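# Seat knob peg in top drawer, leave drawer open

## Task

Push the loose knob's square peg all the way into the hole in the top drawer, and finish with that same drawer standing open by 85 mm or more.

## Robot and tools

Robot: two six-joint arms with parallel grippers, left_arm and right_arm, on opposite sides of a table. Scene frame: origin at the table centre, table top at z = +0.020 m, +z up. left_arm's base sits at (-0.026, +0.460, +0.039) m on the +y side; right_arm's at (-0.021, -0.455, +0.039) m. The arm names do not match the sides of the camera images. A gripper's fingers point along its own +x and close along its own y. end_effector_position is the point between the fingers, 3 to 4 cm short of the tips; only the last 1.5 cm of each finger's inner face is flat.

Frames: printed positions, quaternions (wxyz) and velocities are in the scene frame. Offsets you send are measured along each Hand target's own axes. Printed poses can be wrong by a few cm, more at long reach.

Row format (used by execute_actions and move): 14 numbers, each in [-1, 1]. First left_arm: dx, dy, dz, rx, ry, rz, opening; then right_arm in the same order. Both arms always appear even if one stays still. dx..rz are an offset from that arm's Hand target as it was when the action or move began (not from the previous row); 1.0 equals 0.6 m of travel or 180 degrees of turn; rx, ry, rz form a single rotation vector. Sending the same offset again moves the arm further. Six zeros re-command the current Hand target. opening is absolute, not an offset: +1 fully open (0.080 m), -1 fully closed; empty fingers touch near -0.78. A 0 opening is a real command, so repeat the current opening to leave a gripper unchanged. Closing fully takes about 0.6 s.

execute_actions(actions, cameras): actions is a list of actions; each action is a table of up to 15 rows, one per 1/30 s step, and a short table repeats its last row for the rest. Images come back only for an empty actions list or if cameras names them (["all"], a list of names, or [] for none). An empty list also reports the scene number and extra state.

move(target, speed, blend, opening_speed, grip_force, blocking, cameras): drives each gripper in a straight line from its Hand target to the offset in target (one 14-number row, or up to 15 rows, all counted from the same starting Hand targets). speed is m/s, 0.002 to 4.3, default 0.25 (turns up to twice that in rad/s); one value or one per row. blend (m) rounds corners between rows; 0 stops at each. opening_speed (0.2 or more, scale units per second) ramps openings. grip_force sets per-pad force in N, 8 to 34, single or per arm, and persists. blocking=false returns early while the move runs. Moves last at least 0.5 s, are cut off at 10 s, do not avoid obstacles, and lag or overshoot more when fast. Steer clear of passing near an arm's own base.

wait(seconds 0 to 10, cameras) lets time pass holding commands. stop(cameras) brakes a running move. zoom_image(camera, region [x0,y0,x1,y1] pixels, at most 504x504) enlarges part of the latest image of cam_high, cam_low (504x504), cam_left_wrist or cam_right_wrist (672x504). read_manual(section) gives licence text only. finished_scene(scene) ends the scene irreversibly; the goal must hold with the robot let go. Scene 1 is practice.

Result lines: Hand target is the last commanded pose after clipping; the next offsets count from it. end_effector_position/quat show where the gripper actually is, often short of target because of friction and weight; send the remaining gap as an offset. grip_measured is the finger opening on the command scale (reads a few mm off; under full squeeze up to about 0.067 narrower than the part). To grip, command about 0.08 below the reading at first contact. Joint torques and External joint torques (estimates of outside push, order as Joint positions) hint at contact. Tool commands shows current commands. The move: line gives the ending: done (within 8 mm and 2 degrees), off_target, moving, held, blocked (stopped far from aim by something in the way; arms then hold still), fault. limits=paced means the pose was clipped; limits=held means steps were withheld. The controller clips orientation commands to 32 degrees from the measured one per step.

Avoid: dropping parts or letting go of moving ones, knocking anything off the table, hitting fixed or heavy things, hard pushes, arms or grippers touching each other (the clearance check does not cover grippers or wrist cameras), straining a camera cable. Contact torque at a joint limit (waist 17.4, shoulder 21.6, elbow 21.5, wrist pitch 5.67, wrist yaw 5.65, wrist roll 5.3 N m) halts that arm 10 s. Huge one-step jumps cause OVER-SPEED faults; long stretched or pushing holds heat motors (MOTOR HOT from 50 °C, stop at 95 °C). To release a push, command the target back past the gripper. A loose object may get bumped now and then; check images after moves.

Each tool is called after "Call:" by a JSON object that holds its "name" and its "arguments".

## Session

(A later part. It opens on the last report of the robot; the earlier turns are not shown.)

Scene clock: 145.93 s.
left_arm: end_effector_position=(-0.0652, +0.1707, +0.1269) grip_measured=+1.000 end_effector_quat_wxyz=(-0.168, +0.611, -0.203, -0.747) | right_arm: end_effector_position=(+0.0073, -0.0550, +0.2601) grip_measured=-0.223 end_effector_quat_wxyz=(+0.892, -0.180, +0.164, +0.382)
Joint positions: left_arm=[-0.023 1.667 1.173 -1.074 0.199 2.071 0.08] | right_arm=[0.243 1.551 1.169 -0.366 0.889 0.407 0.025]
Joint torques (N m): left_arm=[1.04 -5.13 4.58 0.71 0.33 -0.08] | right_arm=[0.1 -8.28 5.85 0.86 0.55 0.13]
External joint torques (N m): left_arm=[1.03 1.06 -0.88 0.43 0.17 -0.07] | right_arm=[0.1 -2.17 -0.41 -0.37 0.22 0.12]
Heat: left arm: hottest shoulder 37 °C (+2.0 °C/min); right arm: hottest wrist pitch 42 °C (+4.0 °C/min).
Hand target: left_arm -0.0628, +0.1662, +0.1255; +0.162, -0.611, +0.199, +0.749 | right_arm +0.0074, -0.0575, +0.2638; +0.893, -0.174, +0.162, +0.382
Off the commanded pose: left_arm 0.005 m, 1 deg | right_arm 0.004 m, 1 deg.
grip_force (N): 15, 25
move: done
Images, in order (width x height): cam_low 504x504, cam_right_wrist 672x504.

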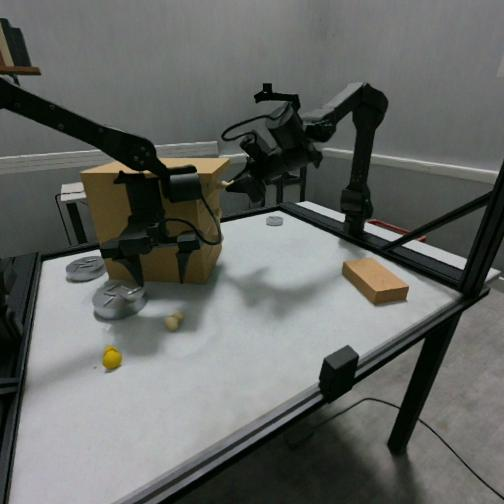

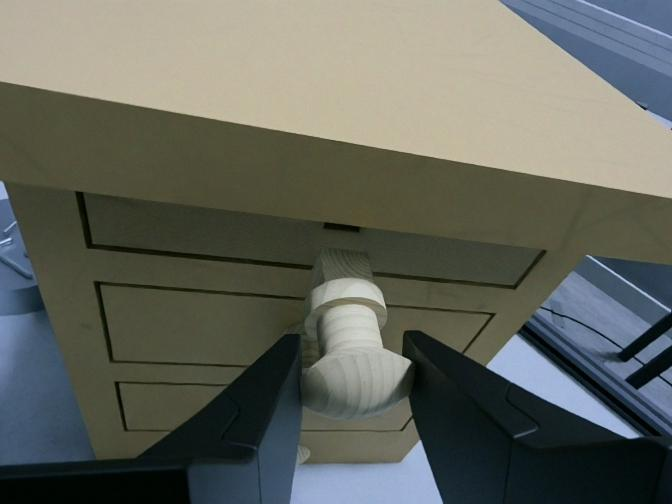

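Call:
{"name": "zoom_image", "arguments": {"camera": "cam_right_wrist", "region": [308, 214, 378, 266]}}

Call:
{"name": "zoom_image", "arguments": {"camera": "cam_right_wrist", "region": [306, 236, 386, 296]}}

Call:
{"name": "zoom_image", "arguments": {"camera": "cam_right_wrist", "region": [40, 190, 150, 272]}}

Call:
{"name": "zoom_image", "arguments": {"camera": "cam_right_wrist", "region": [480, 230, 590, 312]}}

Scaled by 7.200 from the camera's 672x504 image, which has a finer 960x720 frame.

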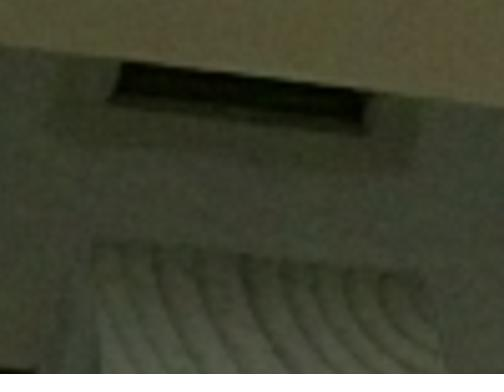

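Scaled by 6.300 from the camera's 672x504 image, which has a finer 960x720 frame.

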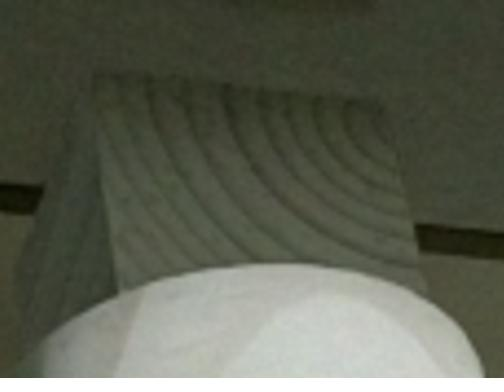

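Scaled by 4.582 from the camera's 672x504 image, which has a finer 960x720 frame.

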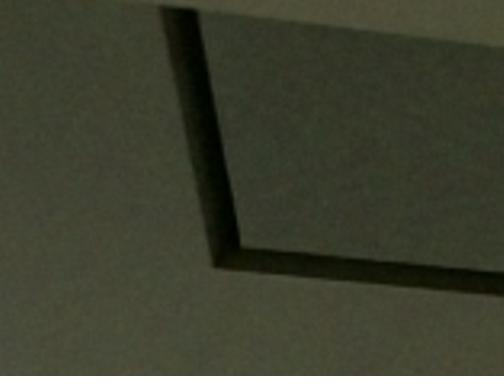

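Scaled by 4.582 from the camera's 672x504 image, which has a finer 960x720 frame.

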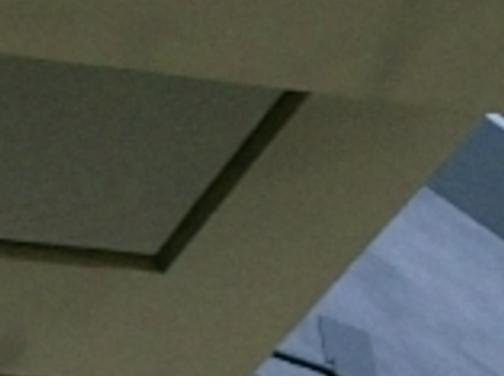

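Call:
{"name": "zoom_image", "arguments": {"camera": "cam_right_wrist", "region": [344, 220, 384, 260]}}

Call:
{"name": "zoom_image", "arguments": {"camera": "cam_right_wrist", "region": [306, 216, 346, 256]}}

Call:
{"name": "zoom_image", "arguments": {"camera": "cam_right_wrist", "region": [60, 262, 170, 344]}}

Call:
{"name": "zoom_image", "arguments": {"camera": "cam_right_wrist", "region": [440, 280, 550, 362]}}

Call:
{"name": "zoom_image", "arguments": {"camera": "cam_right_wrist", "region": [0, 50, 110, 132]}}

Call:
{"name": "zoom_image", "arguments": {"camera": "cam_right_wrist", "region": [562, 150, 672, 232]}}

Scaled by 12.600 from the camera's 672x504 image, which has a finer 960x720 frame.

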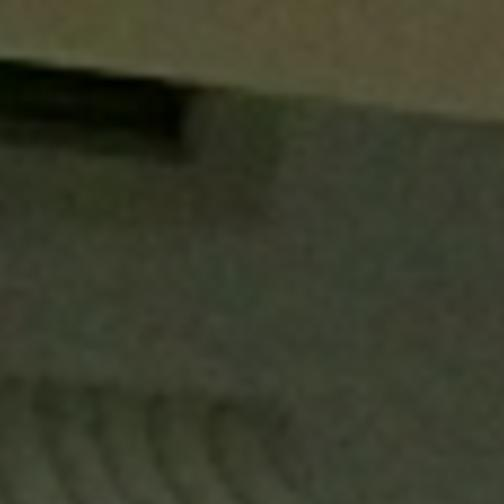

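Scaled by 12.600 from the camera's 672x504 image, which has a finer 960x720 frame.

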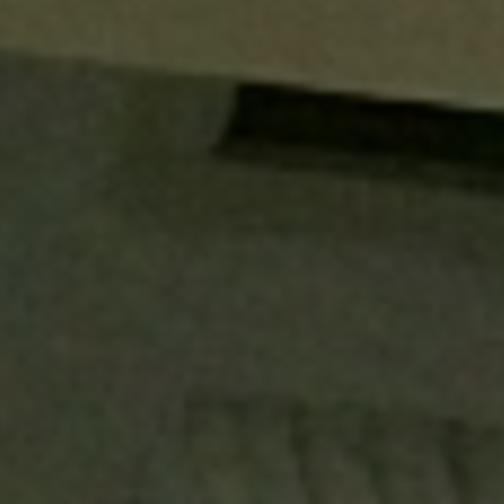

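Scaled by 4.582 from the camera's 672x504 image, which has a finer 960x720 frame.

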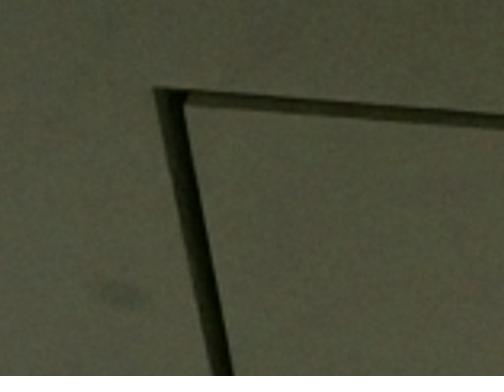

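Scaled by 4.582 from the camera's 672x504 image, which has a finer 960x720 frame.

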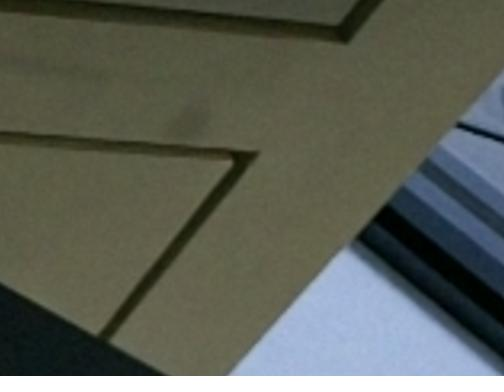

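Scaled by 4.582 from the camera's 672x504 image, which has a finer 960x720 frame.

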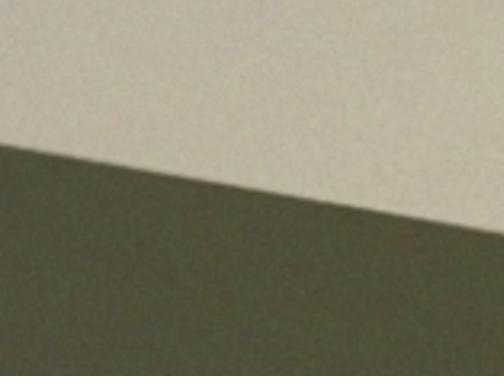

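Scaled by 4.582 from the camera's 672x504 image, which has a finer 960x720 frame.

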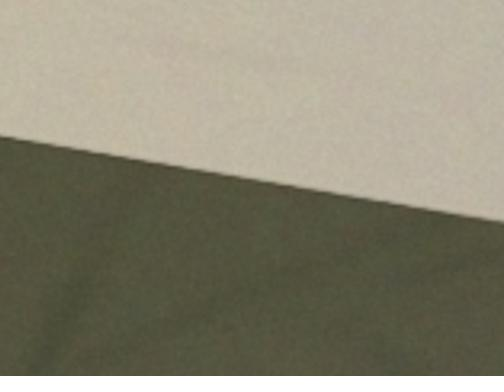

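Call:
{"name": "zoom_image", "arguments": {"camera": "cam_low", "region": [196, 170, 236, 202]}}

Call:
{"name": "zoom_image", "arguments": {"camera": "cam_low", "region": [200, 180, 220, 196]}}

Scaled by 12.600 from the camera's 504x504 image, which has a finer 720x720 frame.

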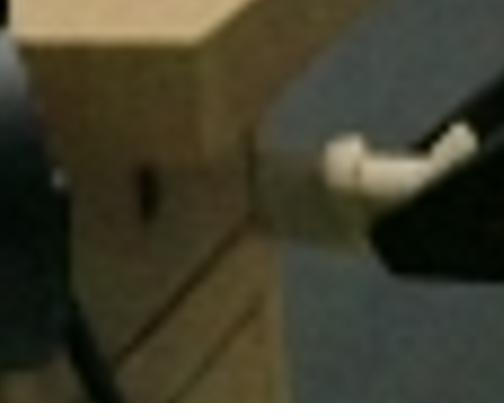

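Scaled by 25.200 from the camera's 504x504 image, which has a finer 720x720 frame.

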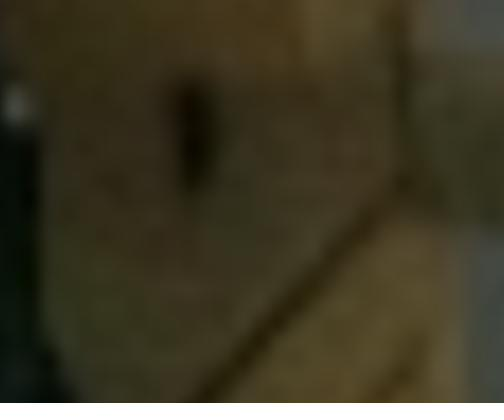

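Call:
{"name": "move", "arguments": {"target": [0,0,0,0,0,0,1.0,-0.0030,-0.0094,0.0063,0,0,0,-0.25], "speed": 0.04, "cameras": ["cam_right_wrist"]}}

Call:
{"name": "zoom_image", "arguments": {"camera": "cam_right_wrist", "region": [306, 206, 376, 261]}}

Scene clock: 152.33 s.
left_arm: end_effector_position=(-0.0652, +0.1707, +0.1269) grip_measured=+1.000 end_effector_quat_wxyz=(-0.168, +0.611, -0.203, -0.747) | right_arm: end_effector_position=(+0.0098, -0.0587, +0.2652) grip_measured=-0.223 end_effector_quat_wxyz=(+0.893, -0.177, +0.163, +0.381)
Joint positions: left_arm=[-0.023 1.667 1.173 -1.074 0.199 2.071 0.08] | right_arm=[0.238 1.533 1.169 -0.378 0.888 0.405 0.025]
Joint torques (N m): left_arm=[1.03 -5.13 4.58 0.71 0.33 -0.07] | right_arm=[-0.15 -8.14 5.88 0.82 0.34 -0.11]
External joint torques (N m): left_arm=[0.97 1.03 -0.86 0.43 0.17 -0.07] | right_arm=[-0.14 -2.18 -0.35 -0.39 0.01 -0.12]
Heat: left arm: hottest shoulder 37 °C (+1.0 °C/min); right arm: hottest wrist pitch 40 °C (+2.0 °C/min).
Hand target: left_arm -0.0628, +0.1662, +0.1255; +0.162, -0.611, +0.199, +0.749 | right_arm +0.0110, -0.0606, +0.2689; +0.893, -0.174, +0.162, +0.382
Off the commanded pose: left_arm 0.005 m, 1 deg | right_arm 0.004 m, 0 deg.
grip_force (N): 15, 25
move: done
Images, in order (width x height): cam_right_wrist 672x504.

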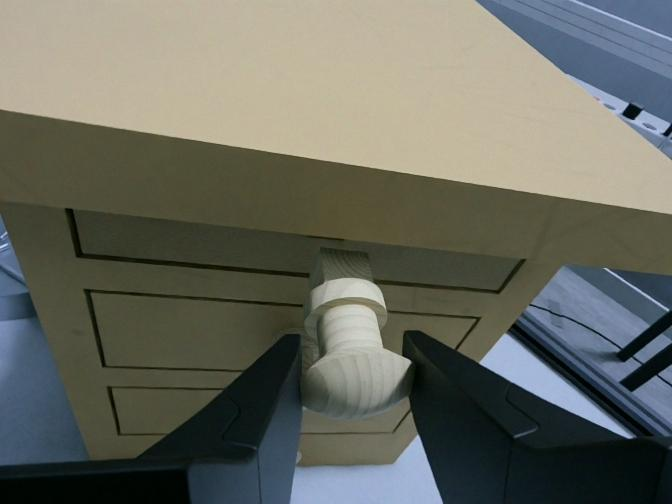

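Scaled by 7.200 from the camera's 672x504 image, which has a finer 960x720 frame.

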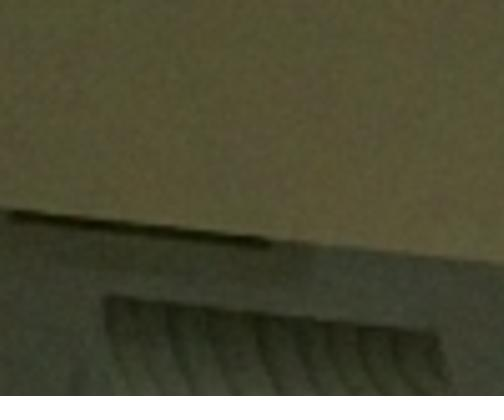

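Call:
{"name": "move", "arguments": {"target": [0,0,0,0,0,0,1.0,0.0023,0.0011,-0.0047,0,0,0,-0.25], "speed": 0.03, "cameras": ["cam_right_wrist"]}}

Call:
{"name": "zoom_image", "arguments": {"camera": "cam_right_wrist", "region": [300, 210, 376, 270]}}

Call:
{"name": "zoom_image", "arguments": {"camera": "cam_right_wrist", "region": [20, 200, 130, 282]}}

Call:
{"name": "zoom_image", "arguments": {"camera": "cam_right_wrist", "region": [460, 230, 570, 312]}}

Scene clock: 153.50 s.
left_arm: end_effector_position=(-0.0652, +0.1707, +0.1269) grip_measured=+1.000 end_effector_quat_wxyz=(-0.168, +0.611, -0.203, -0.747) | right_arm: end_effector_position=(+0.0100, -0.0592, +0.2627) grip_measured=-0.223 end_effector_quat_wxyz=(+0.892, -0.178, +0.163, +0.381)
Joint positions: left_arm=[-0.023 1.667 1.173 -1.074 0.199 2.071 0.08] | right_arm=[0.238 1.533 1.16 -0.372 0.888 0.405 0.025]
Joint torques (N m): left_arm=[1.04 -5.13 4.58 0.71 0.34 -0.07] | right_arm=[-0.3 -7.72 5.65 1.26 0.33 -0.09]
External joint torques (N m): left_arm=[1.06 1.02 -0.85 0.44 0.17 -0.07] | right_arm=[-0.32 -1.79 -0.59 0.03 0.01 -0.11]
Heat: left arm: hottest shoulder 37 °C (+1.0 °C/min); right arm: hottest wrist pitch 40 °C (+1.0 °C/min).
Hand target: left_arm -0.0628, +0.1662, +0.1255; +0.162, -0.611, +0.199, +0.749 | right_arm +0.0110, -0.0606, +0.2657; +0.893, -0.174, +0.162, +0.382
Off the commanded pose: left_arm 0.005 m, 1 deg | right_arm 0.004 m, 1 deg.
grip_force (N): 15, 25
move: done
Images, in order (width x height): cam_right_wrist 672x504.

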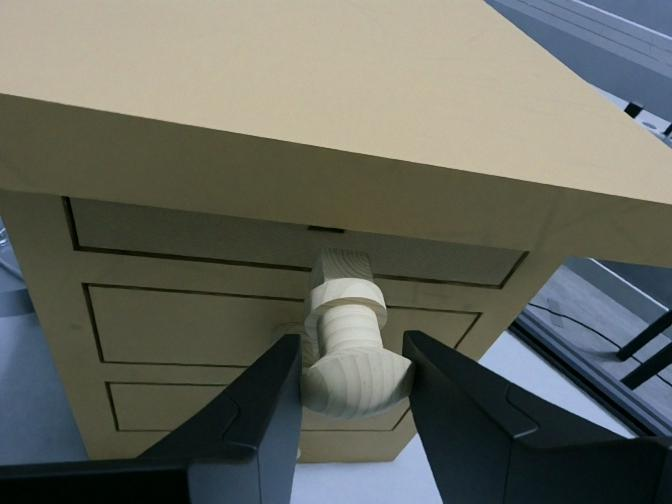

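Scaled by 6.632 from the camera's 672x504 image, which has a finer 960x720 frame.

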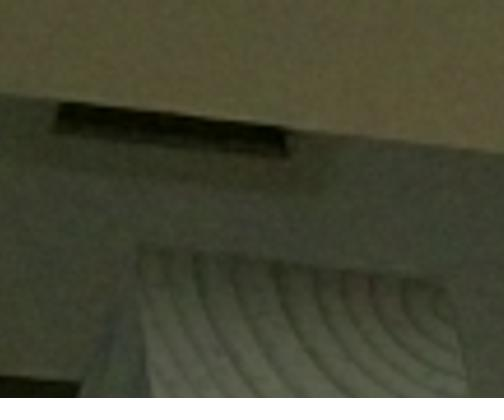

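Scaled by 4.582 from the camera's 672x504 image, which has a finer 960x720 frame.

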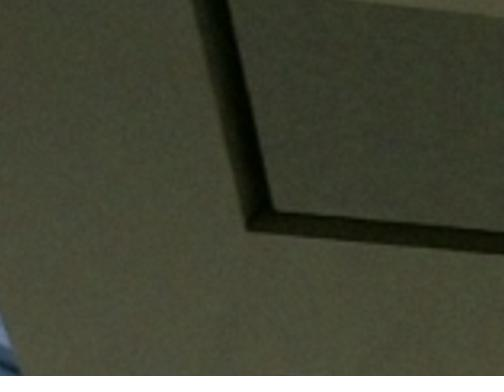

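Scaled by 4.582 from the camera's 672x504 image, which has a finer 960x720 frame.

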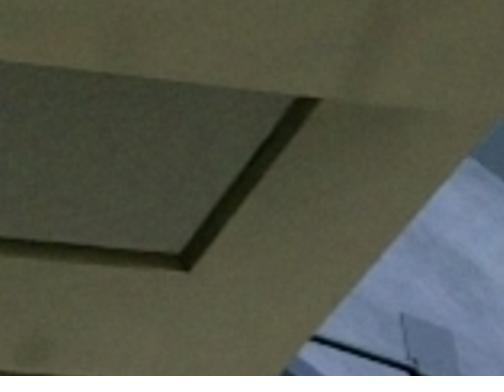

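Call:
{"name": "move", "arguments": {"target": [0,0,0,0,0,0,1.0,0.0363,0.0025,0.0173,0,0,0,-0.25], "speed": 0.05, "cameras": ["cam_right_wrist","cam_low"]}}

Call:
{"name": "zoom_image", "arguments": {"camera": "cam_right_wrist", "region": [20, 260, 130, 342]}}

Call:
{"name": "zoom_image", "arguments": {"camera": "cam_right_wrist", "region": [470, 290, 580, 372]}}

Call:
{"name": "zoom_image", "arguments": {"camera": "cam_low", "region": [203, 178, 223, 194]}}

Scene clock: 155.57 s.
left_arm: end_effector_position=(-0.0652, +0.1707, +0.1269) grip_measured=+1.000 end_effector_quat_wxyz=(-0.168, +0.611, -0.203, -0.747) | right_arm: end_effector_position=(+0.0256, -0.0446, +0.2613) grip_measured=-0.223 end_effector_quat_wxyz=(+0.892, -0.179, +0.164, +0.381)
Joint positions: left_arm=[-0.023 1.667 1.173 -1.074 0.199 2.071 0.08] | right_arm=[0.181 1.571 1.184 -0.316 0.845 0.347 0.025]
Joint torques (N m): left_arm=[1.02 -5.13 4.58 0.71 0.33 -0.07] | right_arm=[-0.22 -6.34 7.69 1.24 0.26 -0.15]
External joint torques (N m): left_arm=[1.04 1.07 -0.9 0.42 0.16 -0.07] | right_arm=[-0.19 -0.09 1.44 -0.02 -0.04 -0.16]
Heat: left arm: hottest shoulder 37 °C (+1.0 °C/min); right arm: hottest wrist pitch 40 °C (+0.0 °C/min).
Hand target: left_arm -0.0628, +0.1662, +0.1255; +0.162, -0.611, +0.199, +0.749 | right_arm +0.0258, -0.0414, +0.2656; +0.893, -0.173, +0.162, +0.382
Off the commanded pose: left_arm 0.005 m, 1 deg | right_arm 0.005 m, 1 deg.
grip_force (N): 15, 25
move: done
Images, in order (width x height): cam_low 504x504, cam_right_wrist 672x504.

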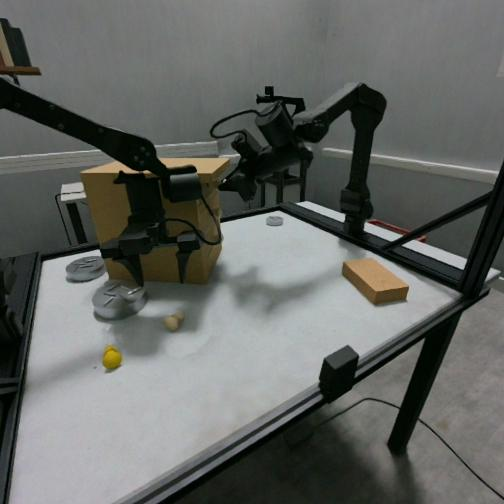

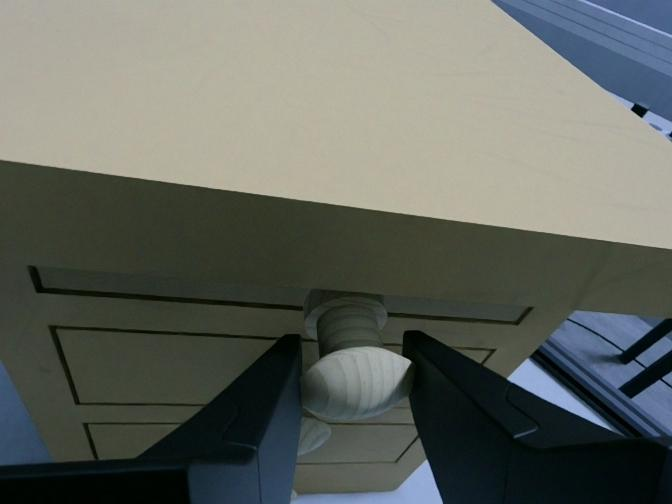

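Scaled by 4.582 from the camera's 672x504 image, which has a finer 960x720 frame.

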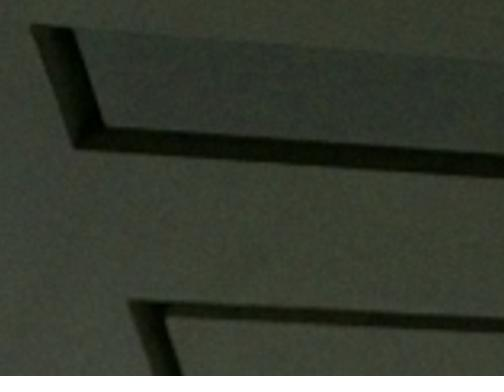

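Scaled by 4.582 from the camera's 672x504 image, which has a finer 960x720 frame.

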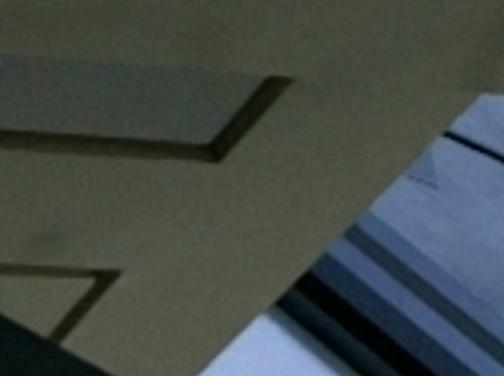

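Scaled by 25.200 from the camera's 504x504 image, which has a finer 720x720 frame.

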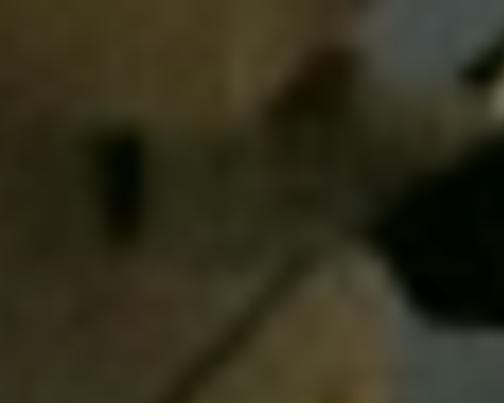

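Call:
{"name": "move", "arguments": {"target": [0,0,0,0,0,0,1.0,0.0018,0.0050,0.0039,0,0,0,-0.25], "speed": 0.03, "cameras": ["cam_right_wrist"]}}

Call:
{"name": "zoom_image", "arguments": {"camera": "cam_right_wrist", "region": [20, 260, 130, 342]}}

Call:
{"name": "zoom_image", "arguments": {"camera": "cam_right_wrist", "region": [470, 290, 580, 372]}}

Scene clock: 157.73 s.
left_arm: end_effector_position=(-0.0652, +0.1707, +0.1269) grip_measured=+1.000 end_effector_quat_wxyz=(-0.168, +0.611, -0.203, -0.747) | right_arm: end_effector_position=(+0.0249, -0.0403, +0.2629) grip_measured=-0.223 end_effector_quat_wxyz=(+0.893, -0.177, +0.164, +0.381)
Joint positions: left_arm=[-0.023 1.667 1.173 -1.074 0.199 2.071 0.08] | right_arm=[0.181 1.586 1.203 -0.316 0.845 0.347 0.025]
Joint torques (N m): left_arm=[1.04 -5.13 4.57 0.71 0.34 -0.08] | right_arm=[0.03 -6.3 7.59 0.85 0.34 -0.04]
External joint torques (N m): left_arm=[1.01 1 -0.88 0.41 0.17 -0.07] | right_arm=[-0.01 0.04 1.36 -0.4 0.05 -0.05]
Heat: left arm: hottest shoulder 37 °C (+1.0 °C/min); right arm: hottest wrist pitch 40 °C (-1.0 °C/min).
Hand target: left_arm -0.0628, +0.1662, +0.1255; +0.162, -0.611, +0.199, +0.749 | right_arm +0.0246, -0.0378, +0.2665; +0.893, -0.174, +0.162, +0.382
Off the commanded pose: left_arm 0.005 m, 1 deg | right_arm 0.005 m, 0 deg.
grip_force (N): 15, 25
move: done
Images, in order (width x height): cam_right_wrist 672x504.

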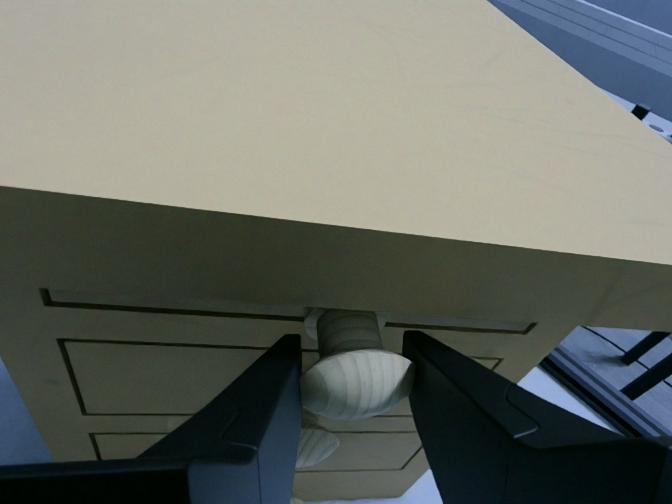

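Scaled by 4.582 from the camera's 672x504 image, which has a finer 960x720 frame.

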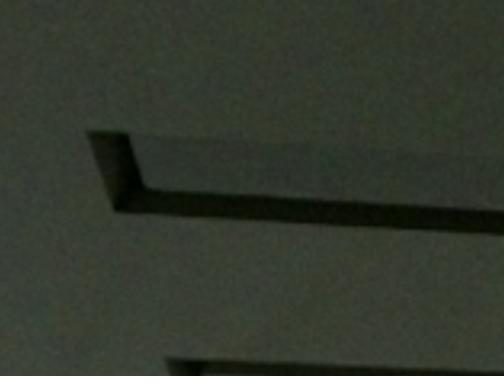

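Scaled by 4.582 from the camera's 672x504 image, which has a finer 960x720 frame.

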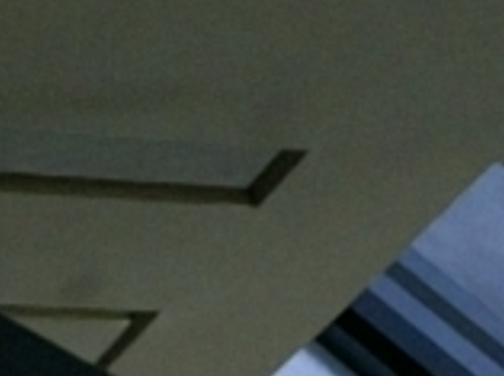

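Call:
{"name": "move", "arguments": {"target": [0,0,0,0,0,0,1.0,0.0028,0.0012,-0.0001,0,0,0,-0.25], "speed": 0.02, "cameras": []}}

Scene clock: 159.63 s.
left_arm: end_effector_position=(-0.0652, +0.1707, +0.1269) grip_measured=+1.000 end_effector_quat_wxyz=(-0.168, +0.611, -0.203, -0.747) | right_arm: end_effector_position=(+0.0248, -0.0394, +0.2613) grip_measured=-0.223 end_effector_quat_wxyz=(+0.892, -0.179, +0.164, +0.381)
Joint positions: left_arm=[-0.023 1.667 1.173 -1.074 0.199 2.071 0.08] | right_arm=[0.181 1.591 1.204 -0.316 0.844 0.347 0.025]
Joint torques (N m): left_arm=[1.02 -5.15 4.59 0.71 0.34 -0.07] | right_arm=[-0.27 -6.13 7.77 1.26 0.29 -0.09]
External joint torques (N m): left_arm=[1.06 1.01 -0.82 0.45 0.16 -0.07] | right_arm=[-0.27 0.3 1.49 0 -0.01 -0.1]
Heat: left arm: hottest shoulder 37 °C (+1.0 °C/min); right arm: hottest wrist pitch 40 °C (-2.0 °C/min).
Hand target: left_arm -0.0628, +0.1662, +0.1255; +0.162, -0.611, +0.199, +0.749 | right_arm +0.0252, -0.0363, +0.2656; +0.893, -0.174, +0.162, +0.382
Off the commanded pose: left_arm 0.005 m, 1 deg | right_arm 0.005 m, 1 deg.
grip_force (N): 15, 25
move: done
No camera images: "cameras" was empty.

Call:
{"name": "move", "arguments": {"target": [0,0,0,0,0,0,1.0,0.0069,-0.0004,0.0051,0,0,0,-0.25], "speed": 0.02, "cameras": ["cam_right_wrist","cam_low"]}}

Call:
{"name": "zoom_image", "arguments": {"camera": "cam_right_wrist", "region": [20, 260, 130, 342]}}

Call:
{"name": "zoom_image", "arguments": {"camera": "cam_right_wrist", "region": [470, 290, 580, 372]}}

Call:
{"name": "zoom_image", "arguments": {"camera": "cam_low", "region": [203, 178, 223, 194]}}

Scene clock: 160.53 s.
left_arm: end_effector_position=(-0.0652, +0.1707, +0.1269) grip_measured=+1.000 end_effector_quat_wxyz=(-0.168, +0.611, -0.203, -0.747) | right_arm: end_effector_position=(+0.0267, -0.0386, +0.2620) grip_measured=-0.223 end_effector_quat_wxyz=(+0.892, -0.183, +0.163, +0.380)
Joint positions: left_arm=[-0.023 1.667 1.173 -1.074 0.199 2.071 0.08] | right_arm=[0.175 1.594 1.209 -0.316 0.844 0.336 0.025]
Joint torques (N m): left_arm=[1.04 -5.13 4.58 0.7 0.33 -0.07] | right_arm=[-0.64 -5.51 8.39 1.63 0 -0.13]
External joint torques (N m): left_arm=[1.06 1.07 -0.85 0.45 0.16 -0.07] | right_arm=[-0.62 0.86 2.18 0.39 -0.3 -0.14]
Heat: left arm: hottest shoulder 37 °C (+1.0 °C/min); right arm: hottest wrist pitch 40 °C (-3.0 °C/min).
Hand target: left_arm -0.0628, +0.1662, +0.1255; +0.162, -0.611, +0.199, +0.749 | right_arm +0.0286, -0.0326, +0.2666; +0.893, -0.174, +0.162, +0.382
Off the commanded pose: left_arm 0.005 m, 1 deg | right_arm 0.008 m, 1 deg.
grip_force (N): 15, 25
move: done
Images, in order (width x height): cam_low 504x504, cam_right_wrist 672x504.

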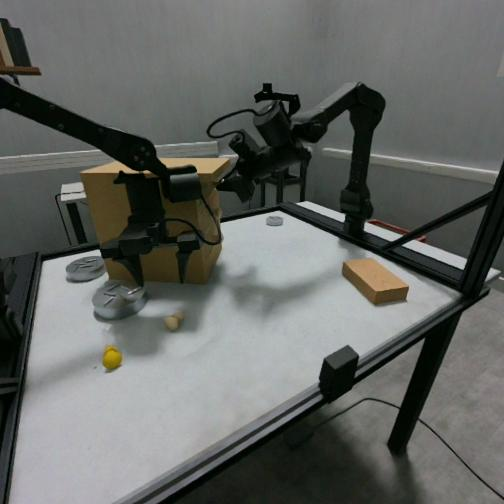

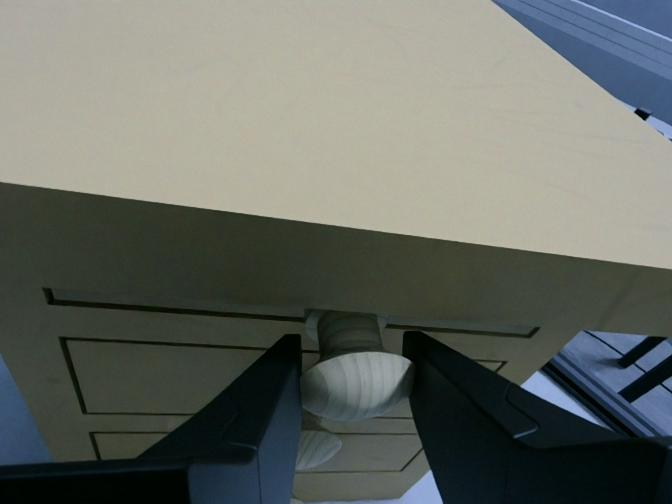

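Scaled by 4.582 from the camera's 672x504 image, which has a finer 960x720 frame.

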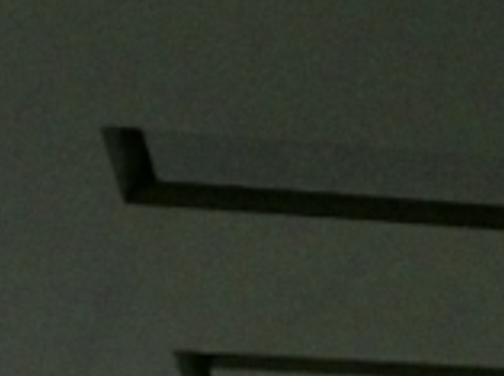

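Scaled by 4.582 from the camera's 672x504 image, which has a finer 960x720 frame.

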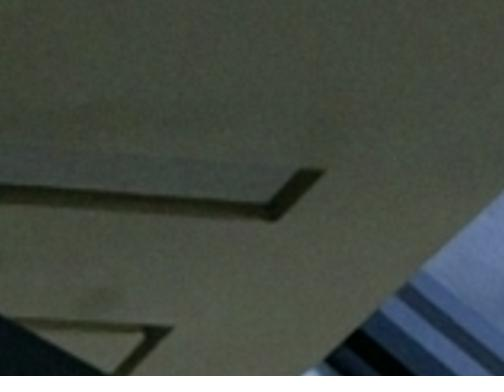

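Scaled by 25.200 from the camera's 504x504 image, which has a finer 720x720 frame.

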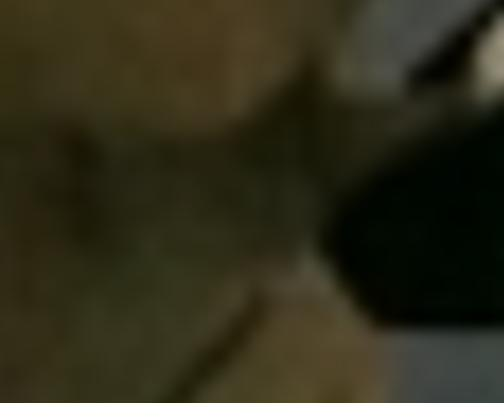

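Call:
{"name": "zoom_image", "arguments": {"camera": "cam_right_wrist", "region": [290, 280, 400, 362]}}

Scaled by 4.582 from the camera's 672x504 image, which has a finer 960x720 frame.

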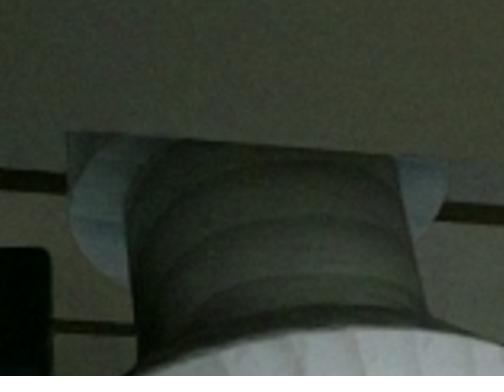

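Call:
{"name": "move", "arguments": {"target": [0,0,0,0,0,0,1.0,0.0008,-0.0082,-0.0015,0,0,0,-0.25], "speed": 0.012, "cameras": ["cam_right_wrist"]}}

Call:
{"name": "zoom_image", "arguments": {"camera": "cam_right_wrist", "region": [20, 260, 130, 342]}}

Call:
{"name": "zoom_image", "arguments": {"camera": "cam_right_wrist", "region": [470, 290, 580, 372]}}

Call:
{"name": "zoom_image", "arguments": {"camera": "cam_right_wrist", "region": [290, 280, 400, 362]}}

Scene clock: 163.63 s.
left_arm: end_effector_position=(-0.0652, +0.1707, +0.1269) grip_measured=+1.000 end_effector_quat_wxyz=(-0.168, +0.611, -0.203, -0.747) | right_arm: end_effector_position=(+0.0281, -0.0383, +0.2620) grip_measured=-0.223 end_effector_quat_wxyz=(+0.891, -0.185, +0.162, +0.381)
Joint positions: left_arm=[-0.023 1.667 1.173 -1.074 0.199 2.071 0.08] | right_arm=[0.17 1.593 1.209 -0.315 0.837 0.327 0.025]
Joint torques (N m): left_arm=[1.04 -5.14 4.57 0.71 0.33 -0.08] | right_arm=[-1.15 -7.13 6.75 2.12 -0.07 -0.15]
External joint torques (N m): left_arm=[1.03 1.07 -0.96 0.4 0.16 -0.07] | right_arm=[-1.18 -0.71 0.5 0.86 -0.36 -0.16]
Heat: left arm: hottest shoulder 37 °C (+1.0 °C/min); right arm: hottest wrist pitch 40 °C (-4.0 °C/min).
Hand target: left_arm -0.0628, +0.1662, +0.1255; +0.162, -0.611, +0.199, +0.749 | right_arm +0.0323, -0.0359, +0.2665; +0.893, -0.174, +0.162, +0.382
Off the commanded pose: left_arm 0.005 m, 1 deg | right_arm 0.007 m, 1 deg.
grip_force (N): 15, 25
move: done
Images, in order (width x height): cam_right_wrist 672x504.

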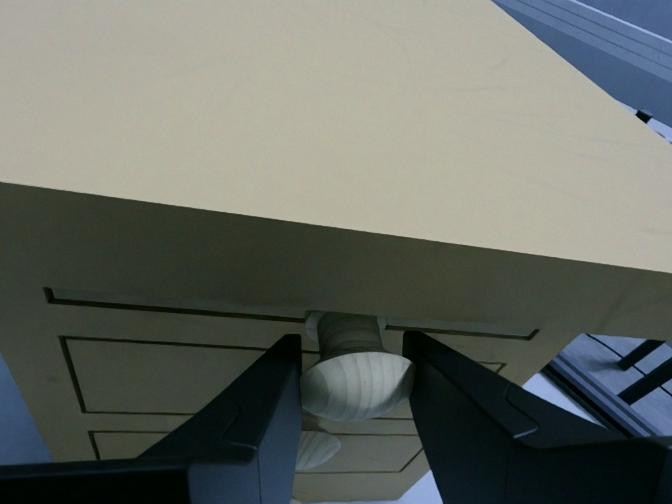

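Scaled by 4.582 from the camera's 672x504 image, which has a finer 960x720 frame.

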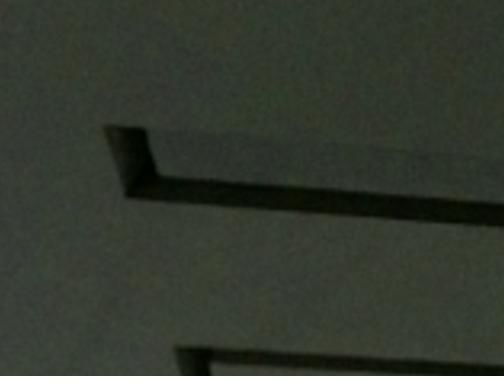

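Scaled by 4.582 from the camera's 672x504 image, which has a finer 960x720 frame.

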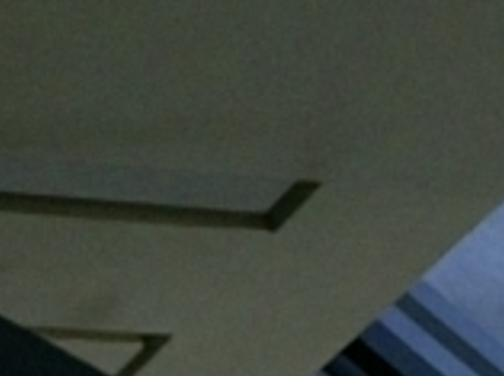

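Scaled by 4.582 from the camera's 672x504 image, which has a finer 960x720 frame.

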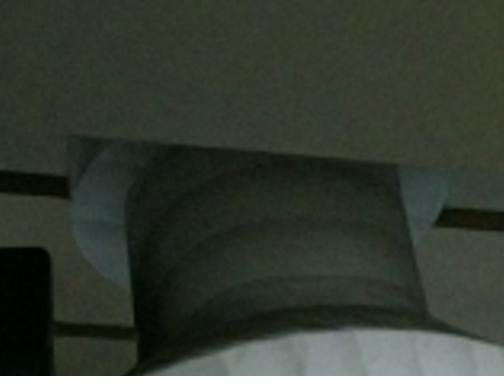

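Call:
{"name": "move", "arguments": {"target": [[0,0,0,0,0,0,1.0,-0.0212,0.0066,-0.0091,0,0,0,-0.25],[0,0,0,0,0,0,1.0,0.0013,0.0071,0.0017,0,0,0,-0.25]], "speed": [0.05,0.025], "blend": [0,0], "cameras": ["cam_right_wrist"]}}

Call:
{"name": "zoom_image", "arguments": {"camera": "cam_right_wrist", "region": [20, 260, 130, 342]}}

Call:
{"name": "zoom_image", "arguments": {"camera": "cam_right_wrist", "region": [470, 290, 580, 372]}}

Scene clock: 166.43 s.
left_arm: end_effector_position=(-0.0652, +0.1707, +0.1269) grip_measured=+1.000 end_effector_quat_wxyz=(-0.168, +0.611, -0.203, -0.747) | right_arm: end_effector_position=(+0.0278, -0.0388, +0.2615) grip_measured=-0.223 end_effector_quat_wxyz=(+0.892, -0.184, +0.163, +0.379)
Joint positions: left_arm=[-0.023 1.667 1.173 -1.074 0.199 2.071 0.08] | right_arm=[0.172 1.594 1.208 -0.315 0.842 0.333 0.025]
Joint torques (N m): left_arm=[1.04 -5.11 4.58 0.71 0.34 -0.08] | right_arm=[-0.9 -5.26 8.7 1.92 -0.04 -0.15]
External joint torques (N m): left_arm=[1.05 1.11 -0.9 0.44 0.16 -0.07] | right_arm=[-0.95 1.16 2.42 0.65 -0.33 -0.17]
Heat: left arm: hottest shoulder 37 °C (+1.0 °C/min); right arm: hottest wrist pitch 40 °C (-5.0 °C/min).
Hand target: left_arm -0.0628, +0.1662, +0.1255; +0.162, -0.611, +0.199, +0.749 | right_arm +0.0299, -0.0322, +0.2664; +0.893, -0.174, +0.162, +0.382
Off the commanded pose: left_arm 0.005 m, 1 deg | right_arm 0.008 m, 1 deg.
grip_force (N): 15, 25
move: done
Images, in order (width x height): cam_right_wrist 672x504.

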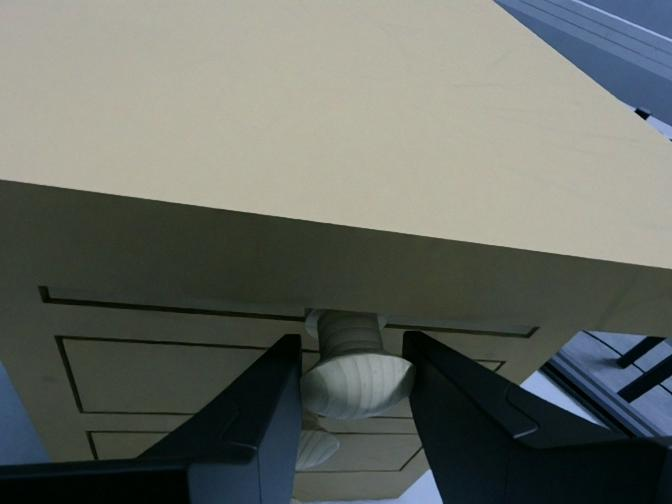

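Scaled by 4.582 from the camera's 672x504 image, which has a finer 960x720 frame.

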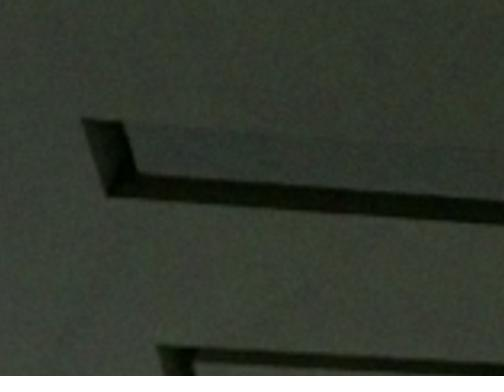

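Scaled by 4.582 from the camera's 672x504 image, which has a finer 960x720 frame.

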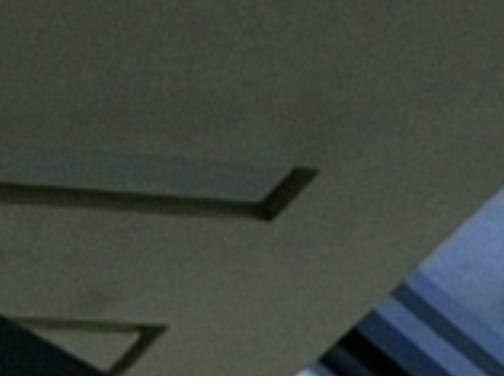

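Call:
{"name": "move", "arguments": {"target": [[0,0,0,0,0,0,1.0,-0.0140,-0.0007,-0.0057,0,0,0,-0.25],[0,0,0,0,0,0,1.0,0.0010,-0.0002,0.0017,0,0,0,-0.25]], "speed": [0.05,0.025], "blend": [0,0], "cameras": ["cam_right_wrist"]}}

Call:
{"name": "zoom_image", "arguments": {"camera": "cam_right_wrist", "region": [20, 260, 130, 342]}}

Call:
{"name": "zoom_image", "arguments": {"camera": "cam_right_wrist", "region": [470, 290, 580, 372]}}

Scene clock: 168.47 s.
left_arm: end_effector_position=(-0.0652, +0.1707, +0.1269) grip_measured=+1.000 end_effector_quat_wxyz=(-0.168, +0.611, -0.203, -0.747) | right_arm: end_effector_position=(+0.0277, -0.0383, +0.2616) grip_measured=-0.223 end_effector_quat_wxyz=(+0.891, -0.186, +0.163, +0.380)
Joint positions: left_arm=[-0.023 1.667 1.173 -1.074 0.199 2.071 0.08] | right_arm=[0.172 1.595 1.211 -0.318 0.84 0.33 0.025]
Joint torques (N m): left_arm=[1.05 -5.13 4.58 0.71 0.33 -0.08] | right_arm=[-0.95 -5.21 8.63 1.97 -0.02 -0.11]
External joint torques (N m): left_arm=[1.03 1.01 -0.86 0.43 0.16 -0.07] | right_arm=[-0.94 1.23 2.37 0.71 -0.32 -0.12]
Heat: left arm: hottest shoulder 37 °C (+1.0 °C/min); right arm: hottest elbow 40 °C (+0.0 °C/min).
Hand target: left_arm -0.0628, +0.1662, +0.1255; +0.162, -0.611, +0.199, +0.749 | right_arm +0.0306, -0.0314, +0.2669; +0.893, -0.174, +0.162, +0.382
Off the commanded pose: left_arm 0.005 m, 1 deg | right_arm 0.009 m, 1 deg.
grip_force (N): 15, 25
move: off_target (right_arm)
Images, in order (width x height): cam_right_wrist 672x504.

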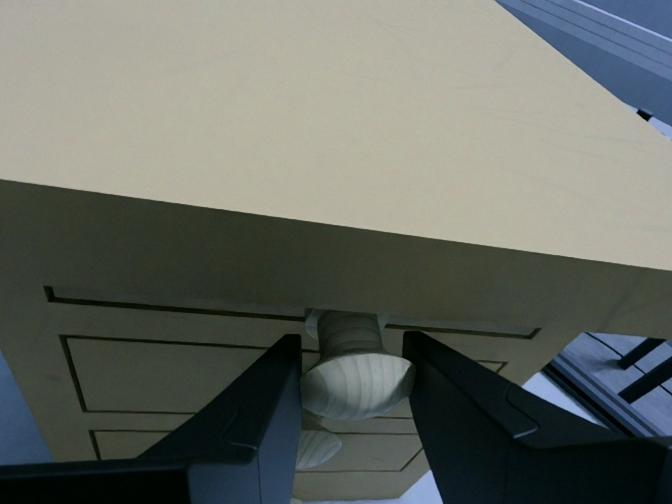

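Scaled by 4.582 from the camera's 672x504 image, which has a finer 960x720 frame.

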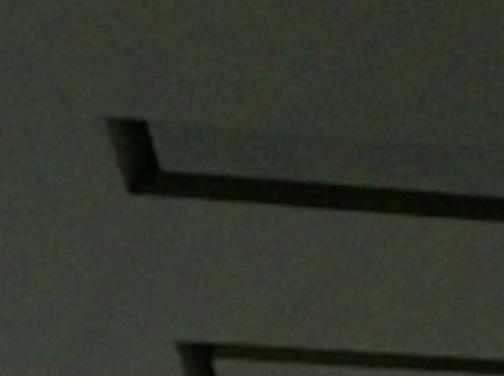

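Scaled by 4.582 from the camera's 672x504 image, which has a finer 960x720 frame.

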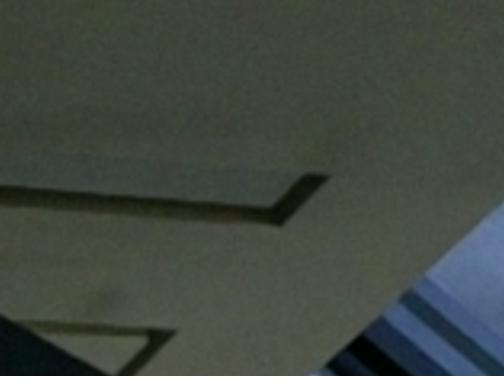

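Call:
{"name": "move", "arguments": {"target": [[0,0,0,0,0,0,1.0,-0.0288,-0.0003,-0.0141,0,0,0,-0.25],[0,0,0,0,0,0,1.0,-0.0108,0.0001,-0.0055,0,0,0,-0.25]], "speed": [0.06,0.03], "blend": [0,0], "cameras": []}}

Scene clock: 171.43 s.
left_arm: end_effector_position=(-0.0652, +0.1707, +0.1269) grip_measured=+1.000 end_effector_quat_wxyz=(-0.168, +0.611, -0.203, -0.747) | right_arm: end_effector_position=(+0.0253, -0.0400, +0.2626) grip_measured=-0.223 end_effector_quat_wxyz=(+0.892, -0.179, +0.164, +0.381)
Joint positions: left_arm=[-0.023 1.667 1.173 -1.074 0.199 2.071 0.08] | right_arm=[0.179 1.588 1.206 -0.32 0.843 0.345 0.025]
Joint torques (N m): left_arm=[1.05 -5.13 4.57 0.7 0.33 -0.08] | right_arm=[-0.21 -6.35 7.6 1.22 0.29 -0.09]
External joint torques (N m): left_arm=[1.05 1.1 -0.89 0.44 0.16 -0.07] | right_arm=[-0.21 0.06 1.35 -0.03 -0.01 -0.11]
Heat: left arm: hottest shoulder 37 °C (+1.0 °C/min); right arm: hottest elbow 40 °C (+0.0 °C/min).
Hand target: left_arm -0.0628, +0.1662, +0.1255; +0.162, -0.611, +0.199, +0.749 | right_arm +0.0256, -0.0368, +0.2669; +0.893, -0.173, +0.162, +0.382
Off the commanded pose: left_arm 0.005 m, 1 deg | right_arm 0.005 m, 1 deg.
grip_force (N): 15, 25
move: done
No camera images: "cameras" was empty.

Call:
{"name": "move", "arguments": {"target": [0,0,0,0,0,0,1.0,0.0098,0.0003,0.0048,0,0,0,-0.25], "speed": 0.02, "cameras": ["cam_right_wrist"]}}

Call:
{"name": "zoom_image", "arguments": {"camera": "cam_right_wrist", "region": [20, 260, 130, 342]}}

Call:
{"name": "zoom_image", "arguments": {"camera": "cam_right_wrist", "region": [470, 290, 580, 372]}}

Scene clock: 172.43 s.
left_arm: end_effector_position=(-0.0652, +0.1707, +0.1269) grip_measured=+1.000 end_effector_quat_wxyz=(-0.168, +0.611, -0.203, -0.747) | right_arm: end_effector_position=(+0.0280, -0.0389, +0.2613) grip_measured=-0.223 end_effector_quat_wxyz=(+0.892, -0.185, +0.163, +0.379)
Joint positions: left_arm=[-0.023 1.667 1.173 -1.074 0.199 2.071 0.08] | right_arm=[0.172 1.594 1.209 -0.318 0.842 0.333 0.025]
Joint torques (N m): left_arm=[1.04 -5.11 4.58 0.71 0.33 -0.07] | right_arm=[-0.84 -5.12 8.77 1.98 -0.13 -0.15]
External joint torques (N m): left_arm=[1.06 1.12 -0.89 0.44 0.16 -0.07] | right_arm=[-0.84 1.38 2.46 0.71 -0.43 -0.16]
Heat: left arm: hottest shoulder 37 °C (+1.0 °C/min); right arm: hottest elbow 40 °C (+0.0 °C/min).
Hand target: left_arm -0.0628, +0.1662, +0.1255; +0.162, -0.611, +0.199, +0.749 | right_arm +0.0299, -0.0318, +0.2668; +0.893, -0.174, +0.162, +0.382
Off the commanded pose: left_arm 0.005 m, 1 deg | right_arm 0.009 m, 1 deg.
grip_force (N): 15, 25
move: off_target (right_arm)
Images, in order (width x height): cam_right_wrist 672x504.

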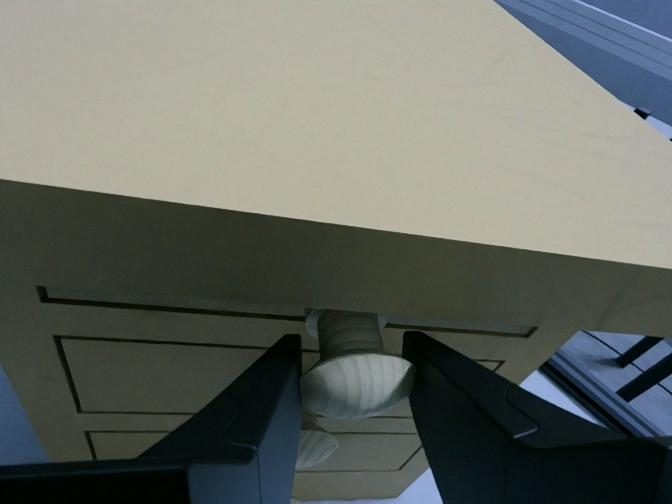

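Scaled by 4.582 from the camera's 672x504 image, which has a finer 960x720 frame.

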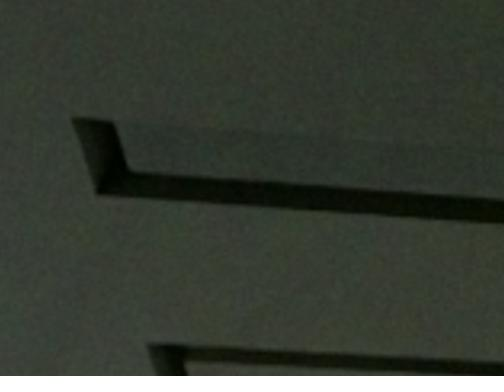

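Scaled by 4.582 from the camera's 672x504 image, which has a finer 960x720 frame.

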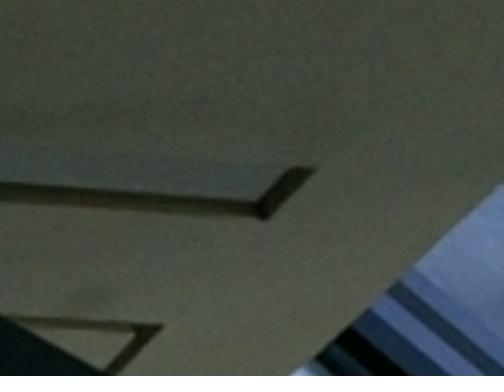

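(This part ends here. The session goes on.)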